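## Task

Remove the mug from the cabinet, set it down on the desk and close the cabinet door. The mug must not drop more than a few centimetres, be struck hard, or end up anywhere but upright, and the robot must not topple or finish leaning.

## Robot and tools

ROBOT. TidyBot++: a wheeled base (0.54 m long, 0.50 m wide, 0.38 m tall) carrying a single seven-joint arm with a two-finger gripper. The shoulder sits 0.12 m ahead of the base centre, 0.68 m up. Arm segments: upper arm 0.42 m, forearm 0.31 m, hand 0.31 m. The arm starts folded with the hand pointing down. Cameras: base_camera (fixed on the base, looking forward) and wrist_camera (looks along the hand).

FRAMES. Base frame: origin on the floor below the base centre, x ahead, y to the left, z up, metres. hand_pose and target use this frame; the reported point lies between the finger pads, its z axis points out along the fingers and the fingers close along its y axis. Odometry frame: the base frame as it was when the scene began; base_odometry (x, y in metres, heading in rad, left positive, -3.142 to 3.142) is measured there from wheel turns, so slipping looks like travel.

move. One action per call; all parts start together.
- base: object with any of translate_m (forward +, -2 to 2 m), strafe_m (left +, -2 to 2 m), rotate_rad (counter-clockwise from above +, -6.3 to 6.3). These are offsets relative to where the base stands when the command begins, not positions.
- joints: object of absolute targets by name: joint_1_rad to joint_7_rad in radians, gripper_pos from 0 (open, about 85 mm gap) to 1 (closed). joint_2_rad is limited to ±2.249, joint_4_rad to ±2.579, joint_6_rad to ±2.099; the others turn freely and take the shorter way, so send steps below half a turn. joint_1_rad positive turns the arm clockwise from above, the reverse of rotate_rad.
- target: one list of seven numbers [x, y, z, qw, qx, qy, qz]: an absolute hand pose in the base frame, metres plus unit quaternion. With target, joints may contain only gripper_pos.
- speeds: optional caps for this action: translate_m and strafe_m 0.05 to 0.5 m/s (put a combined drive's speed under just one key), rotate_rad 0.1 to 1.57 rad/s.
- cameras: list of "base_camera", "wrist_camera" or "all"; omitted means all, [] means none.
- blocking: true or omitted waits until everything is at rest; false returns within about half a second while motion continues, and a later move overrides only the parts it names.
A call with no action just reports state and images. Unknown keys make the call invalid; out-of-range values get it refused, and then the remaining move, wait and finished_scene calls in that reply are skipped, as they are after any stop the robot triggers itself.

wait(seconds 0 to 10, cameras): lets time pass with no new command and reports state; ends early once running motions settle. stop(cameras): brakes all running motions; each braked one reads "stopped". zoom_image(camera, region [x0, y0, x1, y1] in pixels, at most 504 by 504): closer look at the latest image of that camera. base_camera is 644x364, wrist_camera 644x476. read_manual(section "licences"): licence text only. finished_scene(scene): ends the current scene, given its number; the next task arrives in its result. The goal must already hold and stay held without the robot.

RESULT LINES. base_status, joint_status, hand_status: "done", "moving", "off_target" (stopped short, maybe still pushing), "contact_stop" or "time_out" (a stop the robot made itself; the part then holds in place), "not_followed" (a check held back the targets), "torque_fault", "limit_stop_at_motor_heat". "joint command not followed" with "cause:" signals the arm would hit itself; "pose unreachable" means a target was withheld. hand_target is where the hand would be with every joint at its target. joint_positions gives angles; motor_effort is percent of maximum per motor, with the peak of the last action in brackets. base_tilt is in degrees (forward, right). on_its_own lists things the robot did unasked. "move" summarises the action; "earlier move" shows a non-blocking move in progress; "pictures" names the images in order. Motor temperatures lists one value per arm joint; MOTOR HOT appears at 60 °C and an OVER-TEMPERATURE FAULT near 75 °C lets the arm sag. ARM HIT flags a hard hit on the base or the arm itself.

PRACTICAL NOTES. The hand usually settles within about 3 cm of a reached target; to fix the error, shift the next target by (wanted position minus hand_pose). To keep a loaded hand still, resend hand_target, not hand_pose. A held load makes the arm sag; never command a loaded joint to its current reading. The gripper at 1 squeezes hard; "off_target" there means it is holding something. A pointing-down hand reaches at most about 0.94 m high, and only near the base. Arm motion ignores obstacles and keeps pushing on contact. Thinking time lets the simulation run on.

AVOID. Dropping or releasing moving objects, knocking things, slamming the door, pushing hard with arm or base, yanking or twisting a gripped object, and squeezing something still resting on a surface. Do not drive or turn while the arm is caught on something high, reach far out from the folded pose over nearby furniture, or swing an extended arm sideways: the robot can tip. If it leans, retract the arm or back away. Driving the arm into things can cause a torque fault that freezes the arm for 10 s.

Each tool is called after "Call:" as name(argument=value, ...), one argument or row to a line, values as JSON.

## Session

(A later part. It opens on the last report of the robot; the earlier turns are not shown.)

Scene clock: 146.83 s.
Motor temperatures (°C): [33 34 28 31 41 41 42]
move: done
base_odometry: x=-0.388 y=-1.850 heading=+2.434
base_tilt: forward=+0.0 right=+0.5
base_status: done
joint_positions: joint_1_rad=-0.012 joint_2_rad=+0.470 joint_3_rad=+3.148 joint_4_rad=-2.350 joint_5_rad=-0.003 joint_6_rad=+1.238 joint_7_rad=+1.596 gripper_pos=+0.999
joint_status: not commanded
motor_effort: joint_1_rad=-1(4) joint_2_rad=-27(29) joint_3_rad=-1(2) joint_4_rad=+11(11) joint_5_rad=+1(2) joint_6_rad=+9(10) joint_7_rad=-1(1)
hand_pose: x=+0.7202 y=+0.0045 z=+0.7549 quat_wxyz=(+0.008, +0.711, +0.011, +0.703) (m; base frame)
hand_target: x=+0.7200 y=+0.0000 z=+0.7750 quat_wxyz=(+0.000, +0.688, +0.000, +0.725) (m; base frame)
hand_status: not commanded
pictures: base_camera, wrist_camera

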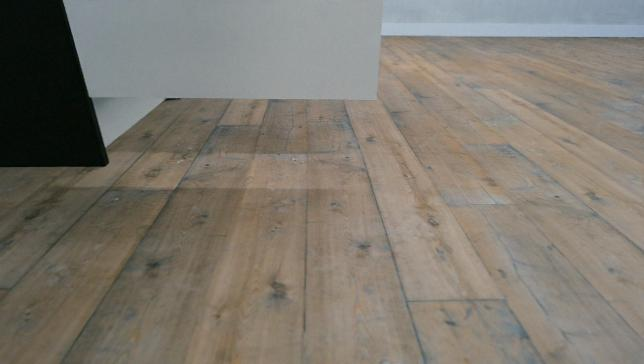

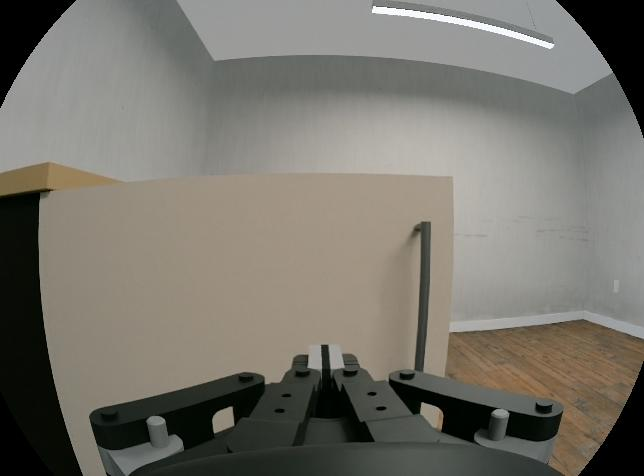

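Call:
move(
  base={"translate_m": 0.17},
  speeds={"translate_m": 0.15},
)

Call:
move(
  base={"translate_m": 0.133, "strafe_m": -0.172, "rotate_rad": 0.25},
  speeds={"translate_m": 0.15, "rotate_rad": 0.17},
)

Scene clock: 148.70 s.
Motor temperatures (°C): [33 34 28 31 41 41 42]
move: done
base_odometry: x=-0.517 y=-1.739 heading=+2.434
base_tilt: forward=-0.1 right=+0.5
base_status: done
joint_positions: joint_1_rad=-0.012 joint_2_rad=+0.472 joint_3_rad=+3.148 joint_4_rad=-2.351 joint_5_rad=-0.003 joint_6_rad=+1.239 joint_7_rad=+1.596 gripper_pos=+0.999
joint_status: not commanded
motor_effort: joint_1_rad=-1(1) joint_2_rad=-27(30) joint_3_rad=-1(1) joint_4_rad=+11(13) joint_5_rad=+1(1) joint_6_rad=+10(11) joint_7_rad=-1(1)
hand_pose: x=+0.7201 y=+0.0045 z=+0.7542 quat_wxyz=(+0.008, +0.711, +0.011, +0.703) (m; base frame)
hand_target: x=+0.7200 y=+0.0000 z=+0.7750 quat_wxyz=(+0.000, +0.688, +0.000, +0.725) (m; base frame)
hand_status: not commanded
pictures: base_camera, wrist_camera

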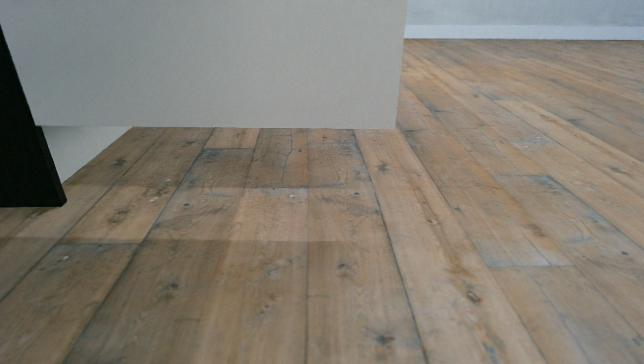

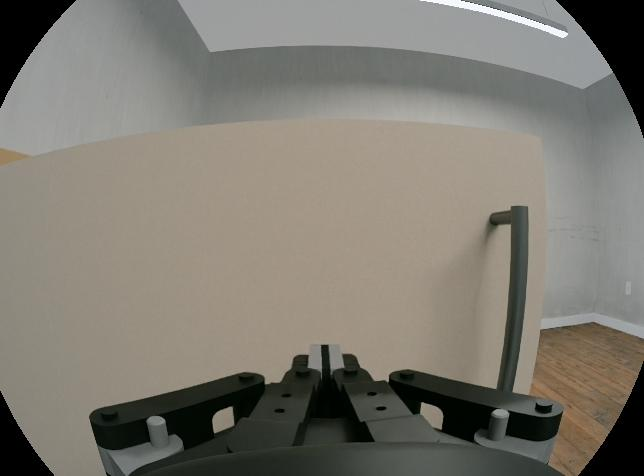

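Scene clock: 150.83 s.
Motor temperatures (°C): [33 34 28 31 41 41 42]
move: done
base_odometry: x=-0.507 y=-1.522 heading=+2.685
base_tilt: forward=+0.0 right=+0.5
base_status: done
joint_positions: joint_1_rad=-0.010 joint_2_rad=+0.472 joint_3_rad=+3.148 joint_4_rad=-2.353 joint_5_rad=-0.003 joint_6_rad=+1.240 joint_7_rad=+1.596 gripper_pos=+0.999
joint_status: not commanded
motor_effort: joint_1_rad=-1(3) joint_2_rad=-28(29) joint_3_rad=-1(2) joint_4_rad=+11(15) joint_5_rad=+0(1) joint_6_rad=+10(11) joint_7_rad=-1(1)
hand_pose: x=+0.7195 y=+0.0030 z=+0.7537 quat_wxyz=(+0.009, +0.712, +0.010, +0.702) (m; base frame)
hand_target: x=+0.7200 y=+0.0000 z=+0.7750 quat_wxyz=(+0.000, +0.688, +0.000, +0.725) (m; base frame)
hand_status: not commanded
pictures: base_camera, wrist_camera

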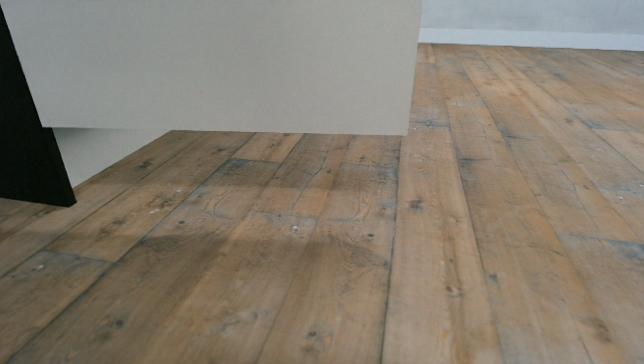

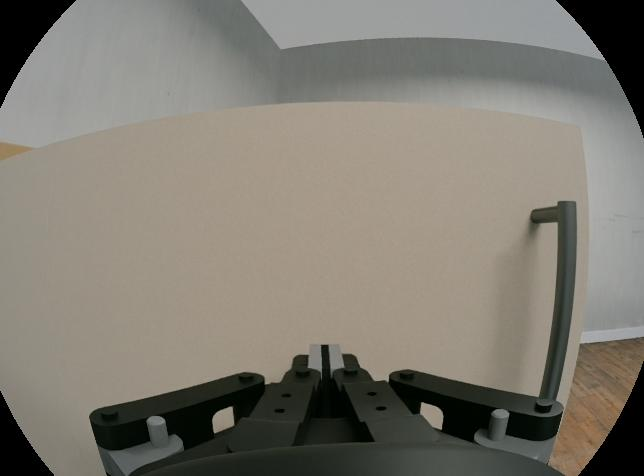

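Call:
move(
  base={"translate_m": 0.125, "strafe_m": -0.19, "rotate_rad": 0.25},
  speeds={"translate_m": 0.15, "rotate_rad": 0.17},
  cameras=[],
)

Call:
move(
  base={"translate_m": 0.13, "strafe_m": -0.18, "rotate_rad": 0.25},
  speeds={"translate_m": 0.15, "rotate_rad": 0.17},
)

Scene clock: 153.27 s.
Motor temperatures (°C): [33 34 28 31 41 41 42]
move: done
base_odometry: x=-0.535 y=-1.296 heading=+2.936
base_tilt: forward=-0.1 right=+0.5
base_status: done
joint_positions: joint_1_rad=-0.006 joint_2_rad=+0.472 joint_3_rad=+3.149 joint_4_rad=-2.355 joint_5_rad=-0.003 joint_6_rad=+1.241 joint_7_rad=+1.596 gripper_pos=+0.999
joint_status: not commanded
motor_effort: joint_1_rad=-1(3) joint_2_rad=-27(30) joint_3_rad=+0(2) joint_4_rad=+11(15) joint_5_rad=+1(2) joint_6_rad=+9(11) joint_7_rad=-1(1)
hand_pose: x=+0.7190 y=+0.0002 z=+0.7535 quat_wxyz=(+0.011, +0.712, +0.008, +0.702) (m; base frame)
hand_target: x=+0.7200 y=+0.0000 z=+0.7750 quat_wxyz=(+0.000, +0.688, +0.000, +0.725) (m; base frame)
hand_status: not commanded
pictures: none
No camera images: "cameras" was empty.

Scene clock: 155.40 s.
Motor temperatures (°C): [33 34 28 31 41 41 42]
move: done
base_odometry: x=-0.626 y=-1.093 heading=-3.097
base_tilt: forward=+0.0 right=+0.5
base_status: done
joint_positions: joint_1_rad=-0.005 joint_2_rad=+0.472 joint_3_rad=+3.149 joint_4_rad=-2.356 joint_5_rad=-0.003 joint_6_rad=+1.242 joint_7_rad=+1.596 gripper_pos=+0.999
joint_status: not commanded
motor_effort: joint_1_rad=-1(3) joint_2_rad=-27(30) joint_3_rad=+0(2) joint_4_rad=+11(15) joint_5_rad=+0(2) joint_6_rad=+10(11) joint_7_rad=-1(1)
hand_pose: x=+0.7187 y=-0.0003 z=+0.7533 quat_wxyz=(+0.011, +0.712, +0.008, +0.702) (m; base frame)
hand_target: x=+0.7200 y=+0.0000 z=+0.7750 quat_wxyz=(+0.000, +0.688, +0.000, +0.725) (m; base frame)
hand_status: not commanded
pictures: base_camera, wrist_camera

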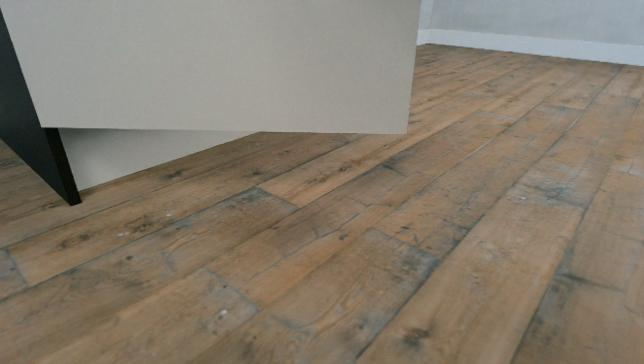

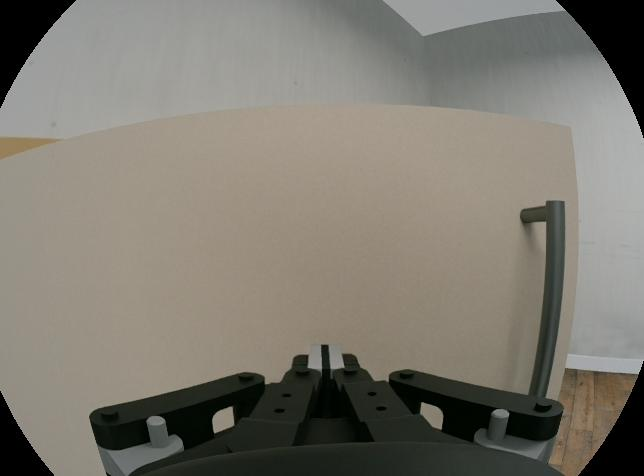

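Call:
move(
  base={"translate_m": 0.13, "strafe_m": -0.178, "rotate_rad": 0.25},
  speeds={"translate_m": 0.15, "rotate_rad": 0.17},
  cameras=[],
)

Call:
move(
  base={"translate_m": 0.13, "strafe_m": -0.178, "rotate_rad": 0.25},
  speeds={"translate_m": 0.15, "rotate_rad": 0.17},
)

Call:
move(
  base={"translate_m": 0.08, "strafe_m": -0.107, "rotate_rad": 0.15},
  speeds={"translate_m": 0.1, "rotate_rad": 0.12},
)

Scene clock: 157.70 s.
Motor temperatures (°C): [33 34 28 31 41 41 42]
move: done
base_odometry: x=-0.764 y=-0.921 heading=-2.846
base_tilt: forward=+0.0 right=+0.5
base_status: done
joint_positions: joint_1_rad=-0.005 joint_2_rad=+0.472 joint_3_rad=+3.149 joint_4_rad=-2.357 joint_5_rad=-0.003 joint_6_rad=+1.243 joint_7_rad=+1.596 gripper_pos=+0.999
joint_status: not commanded
motor_effort: joint_1_rad=-1(4) joint_2_rad=-27(30) joint_3_rad=-1(2) joint_4_rad=+11(15) joint_5_rad=+1(2) joint_6_rad=+9(11) joint_7_rad=-1(1)
hand_pose: x=+0.7183 y=-0.0005 z=+0.7530 quat_wxyz=(+0.011, +0.712, +0.008, +0.702) (m; base frame)
hand_target: x=+0.7200 y=+0.0000 z=+0.7750 quat_wxyz=(+0.000, +0.688, +0.000, +0.725) (m; base frame)
hand_status: not commanded
pictures: none
No camera images: "cameras" was empty.

Scene clock: 159.80 s.
Motor temperatures (°C): [33 34 28 31 41 41 42]
move: done
base_odometry: x=-0.940 y=-0.789 heading=-2.595
base_tilt: forward=+0.0 right=+0.5
base_status: done
joint_positions: joint_1_rad=-0.005 joint_2_rad=+0.472 joint_3_rad=+3.150 joint_4_rad=-2.358 joint_5_rad=-0.003 joint_6_rad=+1.244 joint_7_rad=+1.596 gripper_pos=+0.999
joint_status: not commanded
motor_effort: joint_1_rad=-1(3) joint_2_rad=-27(30) joint_3_rad=+0(2) joint_4_rad=+11(15) joint_5_rad=+0(2) joint_6_rad=+10(11) joint_7_rad=-1(1)
hand_pose: x=+0.7180 y=-0.0006 z=+0.7527 quat_wxyz=(+0.012, +0.712, +0.008, +0.702) (m; base frame)
hand_target: x=+0.7200 y=+0.0000 z=+0.7750 quat_wxyz=(+0.000, +0.688, +0.000, +0.725) (m; base frame)
hand_status: not commanded
pictures: base_camera, wrist_camera

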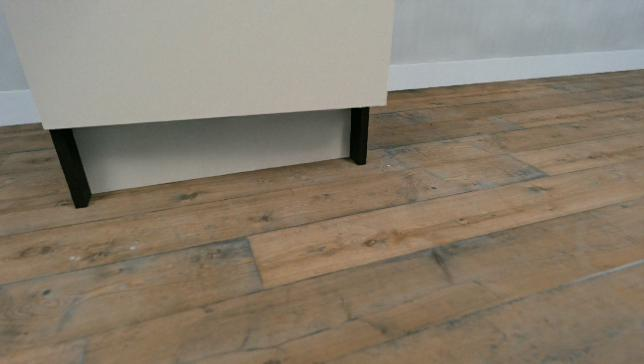

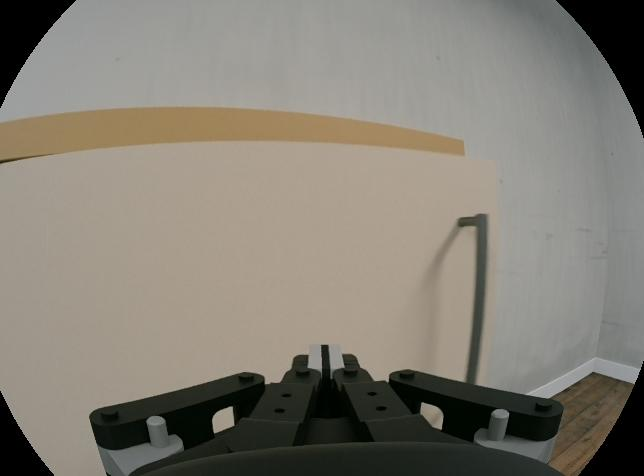

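Scene clock: 161.70 s.
Motor temperatures (°C): [33 34 28 31 41 41 42]
move: done
base_odometry: x=-1.064 y=-0.739 heading=-2.444
base_tilt: forward=+0.0 right=+0.5
base_status: done
joint_positions: joint_1_rad=-0.003 joint_2_rad=+0.472 joint_3_rad=+3.150 joint_4_rad=-2.358 joint_5_rad=-0.003 joint_6_rad=+1.244 joint_7_rad=+1.596 gripper_pos=+0.999
joint_status: not commanded
motor_effort: joint_1_rad=-1(4) joint_2_rad=-28(28) joint_3_rad=-1(2) joint_4_rad=+11(12) joint_5_rad=+1(2) joint_6_rad=+10(10) joint_7_rad=-1(1)
hand_pose: x=+0.7180 y=-0.0016 z=+0.7527 quat_wxyz=(+0.012, +0.712, +0.008, +0.702) (m; base frame)
hand_target: x=+0.7200 y=+0.0000 z=+0.7750 quat_wxyz=(+0.000, +0.688, +0.000, +0.725) (m; base frame)
hand_status: not commanded
pictures: base_camera, wrist_camera

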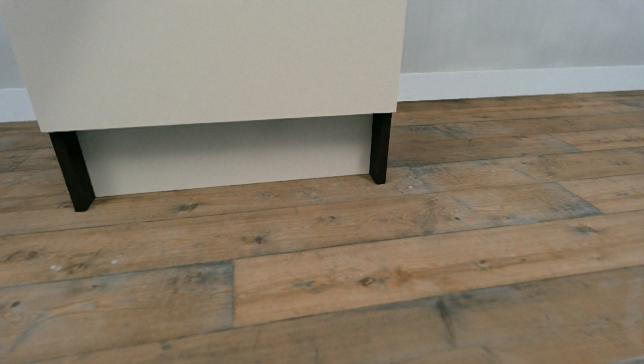

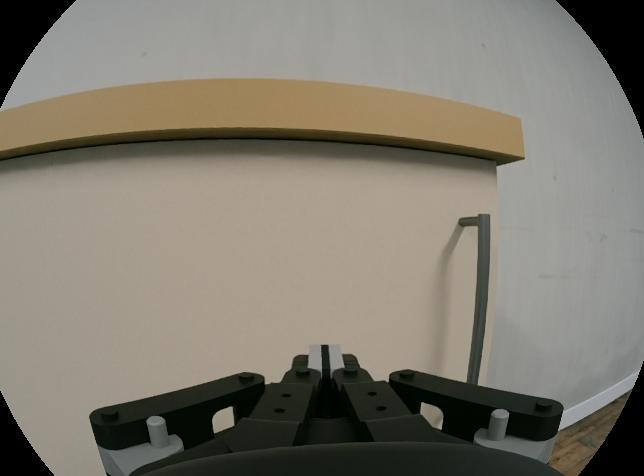

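Call:
move(
  base={"translate_m": 0.08, "strafe_m": -0.1, "rotate_rad": 0.145},
  speeds={"translate_m": 0.08, "rotate_rad": 0.1},
)

Scene clock: 164.00 s.
Motor temperatures (°C): [33 34 28 31 41 41 42]
move: done
base_odometry: x=-1.189 y=-0.714 heading=-2.299
base_tilt: forward=+0.0 right=+0.5
base_status: done
joint_positions: joint_1_rad=-0.003 joint_2_rad=+0.472 joint_3_rad=+3.150 joint_4_rad=-2.358 joint_5_rad=-0.003 joint_6_rad=+1.244 joint_7_rad=+1.596 gripper_pos=+0.999
joint_status: not commanded
motor_effort: joint_1_rad=-1(3) joint_2_rad=-28(28) joint_3_rad=+0(2) joint_4_rad=+11(12) joint_5_rad=+0(2) joint_6_rad=+10(11) joint_7_rad=-1(1)
hand_pose: x=+0.7180 y=-0.0020 z=+0.7527 quat_wxyz=(+0.012, +0.712, +0.007, +0.702) (m; base frame)
hand_target: x=+0.7200 y=+0.0000 z=+0.7750 quat_wxyz=(+0.000, +0.688, +0.000, +0.725) (m; base frame)
hand_status: not commanded
pictures: base_camera, wrist_camera

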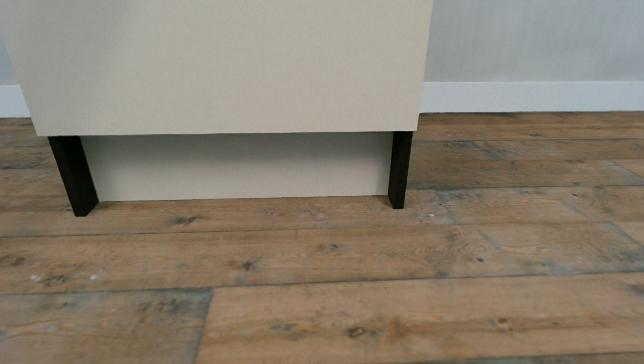

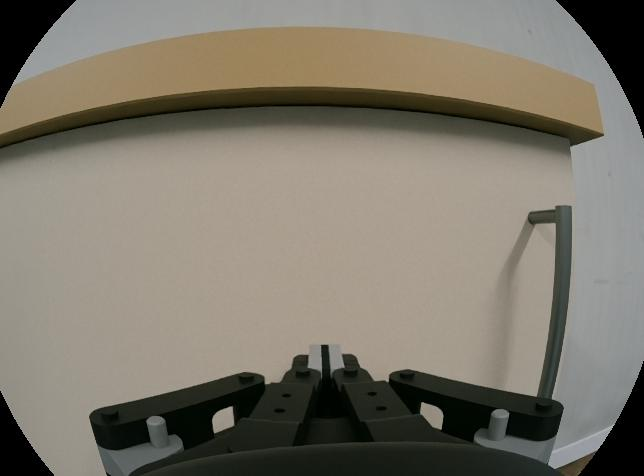

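Call:
move(
  base={"translate_m": 0.07},
  speeds={"translate_m": 0.05},
)

Scene clock: 166.03 s.
Motor temperatures (°C): [33 34 28 31 41 41 42]
move: done
base_odometry: x=-1.236 y=-0.765 heading=-2.298
base_tilt: forward=-0.1 right=+0.5
base_status: done
joint_positions: joint_1_rad=-0.004 joint_2_rad=+0.408 joint_3_rad=+3.150 joint_4_rad=-2.486 joint_5_rad=-0.003 joint_6_rad=+1.285 joint_7_rad=+1.596 gripper_pos=+0.999
joint_status: not commanded
motor_effort: joint_1_rad=+1(2) joint_2_rad=-13(28) joint_3_rad=+2(3) joint_4_rad=+34(37) joint_5_rad=-1(2) joint_6_rad=+6(11) joint_7_rad=-1(1)
hand_pose: x=+0.6740 y=-0.0016 z=+0.7513 quat_wxyz=(+0.012, +0.720, +0.007, +0.693) (m; base frame)
hand_target: x=+0.7200 y=+0.0000 z=+0.7750 quat_wxyz=(+0.000, +0.688, +0.000, +0.725) (m; base frame)
hand_status: not commanded
pictures: base_camera, wrist_camera

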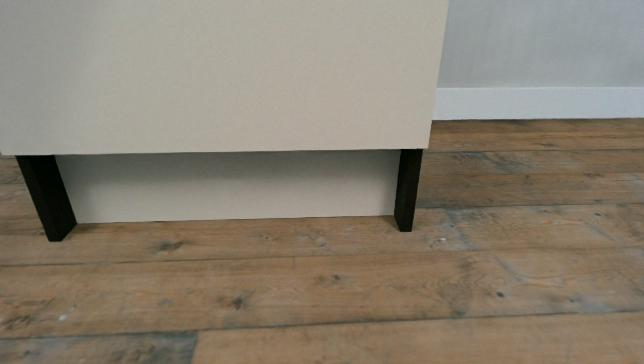

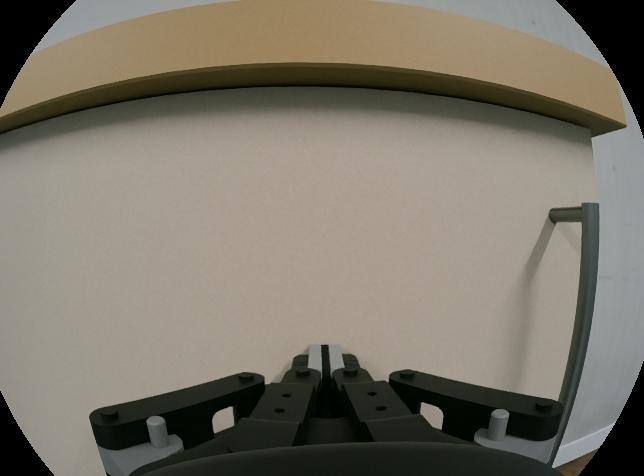

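Pressed firmly shut. Back off and check.

Call:
move(
  base={"translate_m": -0.5},
  speeds={"translate_m": 0.3},
)

Scene clock: 168.63 s.
Motor temperatures (°C): [33 34 28 31 41 41 42]
move: done
base_odometry: x=-0.903 y=-0.392 heading=-2.298
base_tilt: forward=-0.1 right=+0.5
base_status: done
joint_positions: joint_1_rad=-0.004 joint_2_rad=+0.477 joint_3_rad=+3.150 joint_4_rad=-2.349 joint_5_rad=-0.003 joint_6_rad=+1.286 joint_7_rad=+1.596 gripper_pos=+0.999
joint_status: not commanded
motor_effort: joint_1_rad=-1(2) joint_2_rad=-27(30) joint_3_rad=-1(2) joint_4_rad=+11(32) joint_5_rad=+1(2) joint_6_rad=+10(11) joint_7_rad=-1(1)
hand_pose: x=+0.7209 y=-0.0016 z=+0.7660 quat_wxyz=(+0.013, +0.696, +0.008, +0.718) (m; base frame)
hand_target: x=+0.7200 y=+0.0000 z=+0.7750 quat_wxyz=(+0.000, +0.688, +0.000, +0.725) (m; base frame)
hand_status: not commanded
pictures: base_camera, wrist_camera

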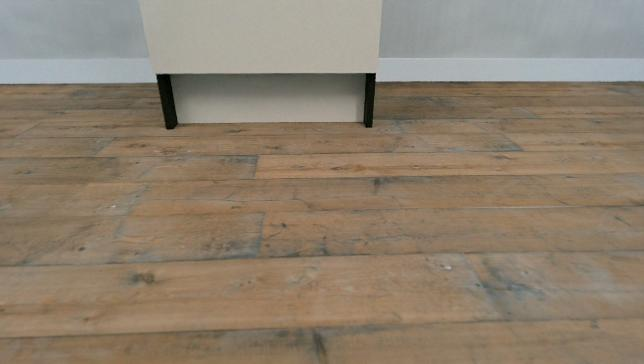

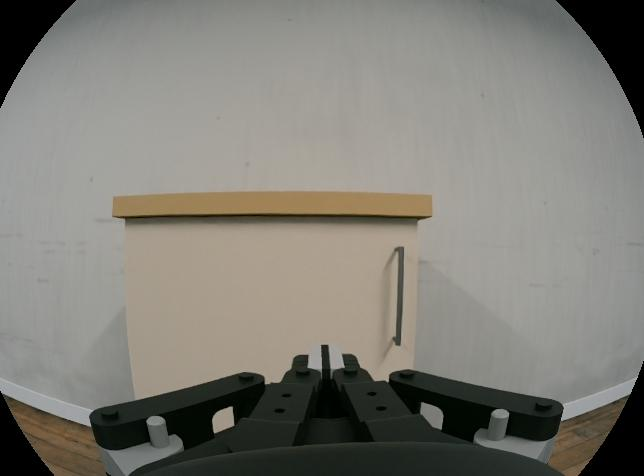

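Door is shut.

Call:
finished_scene(
  scene=1,
)

The scene is finished: the task was done.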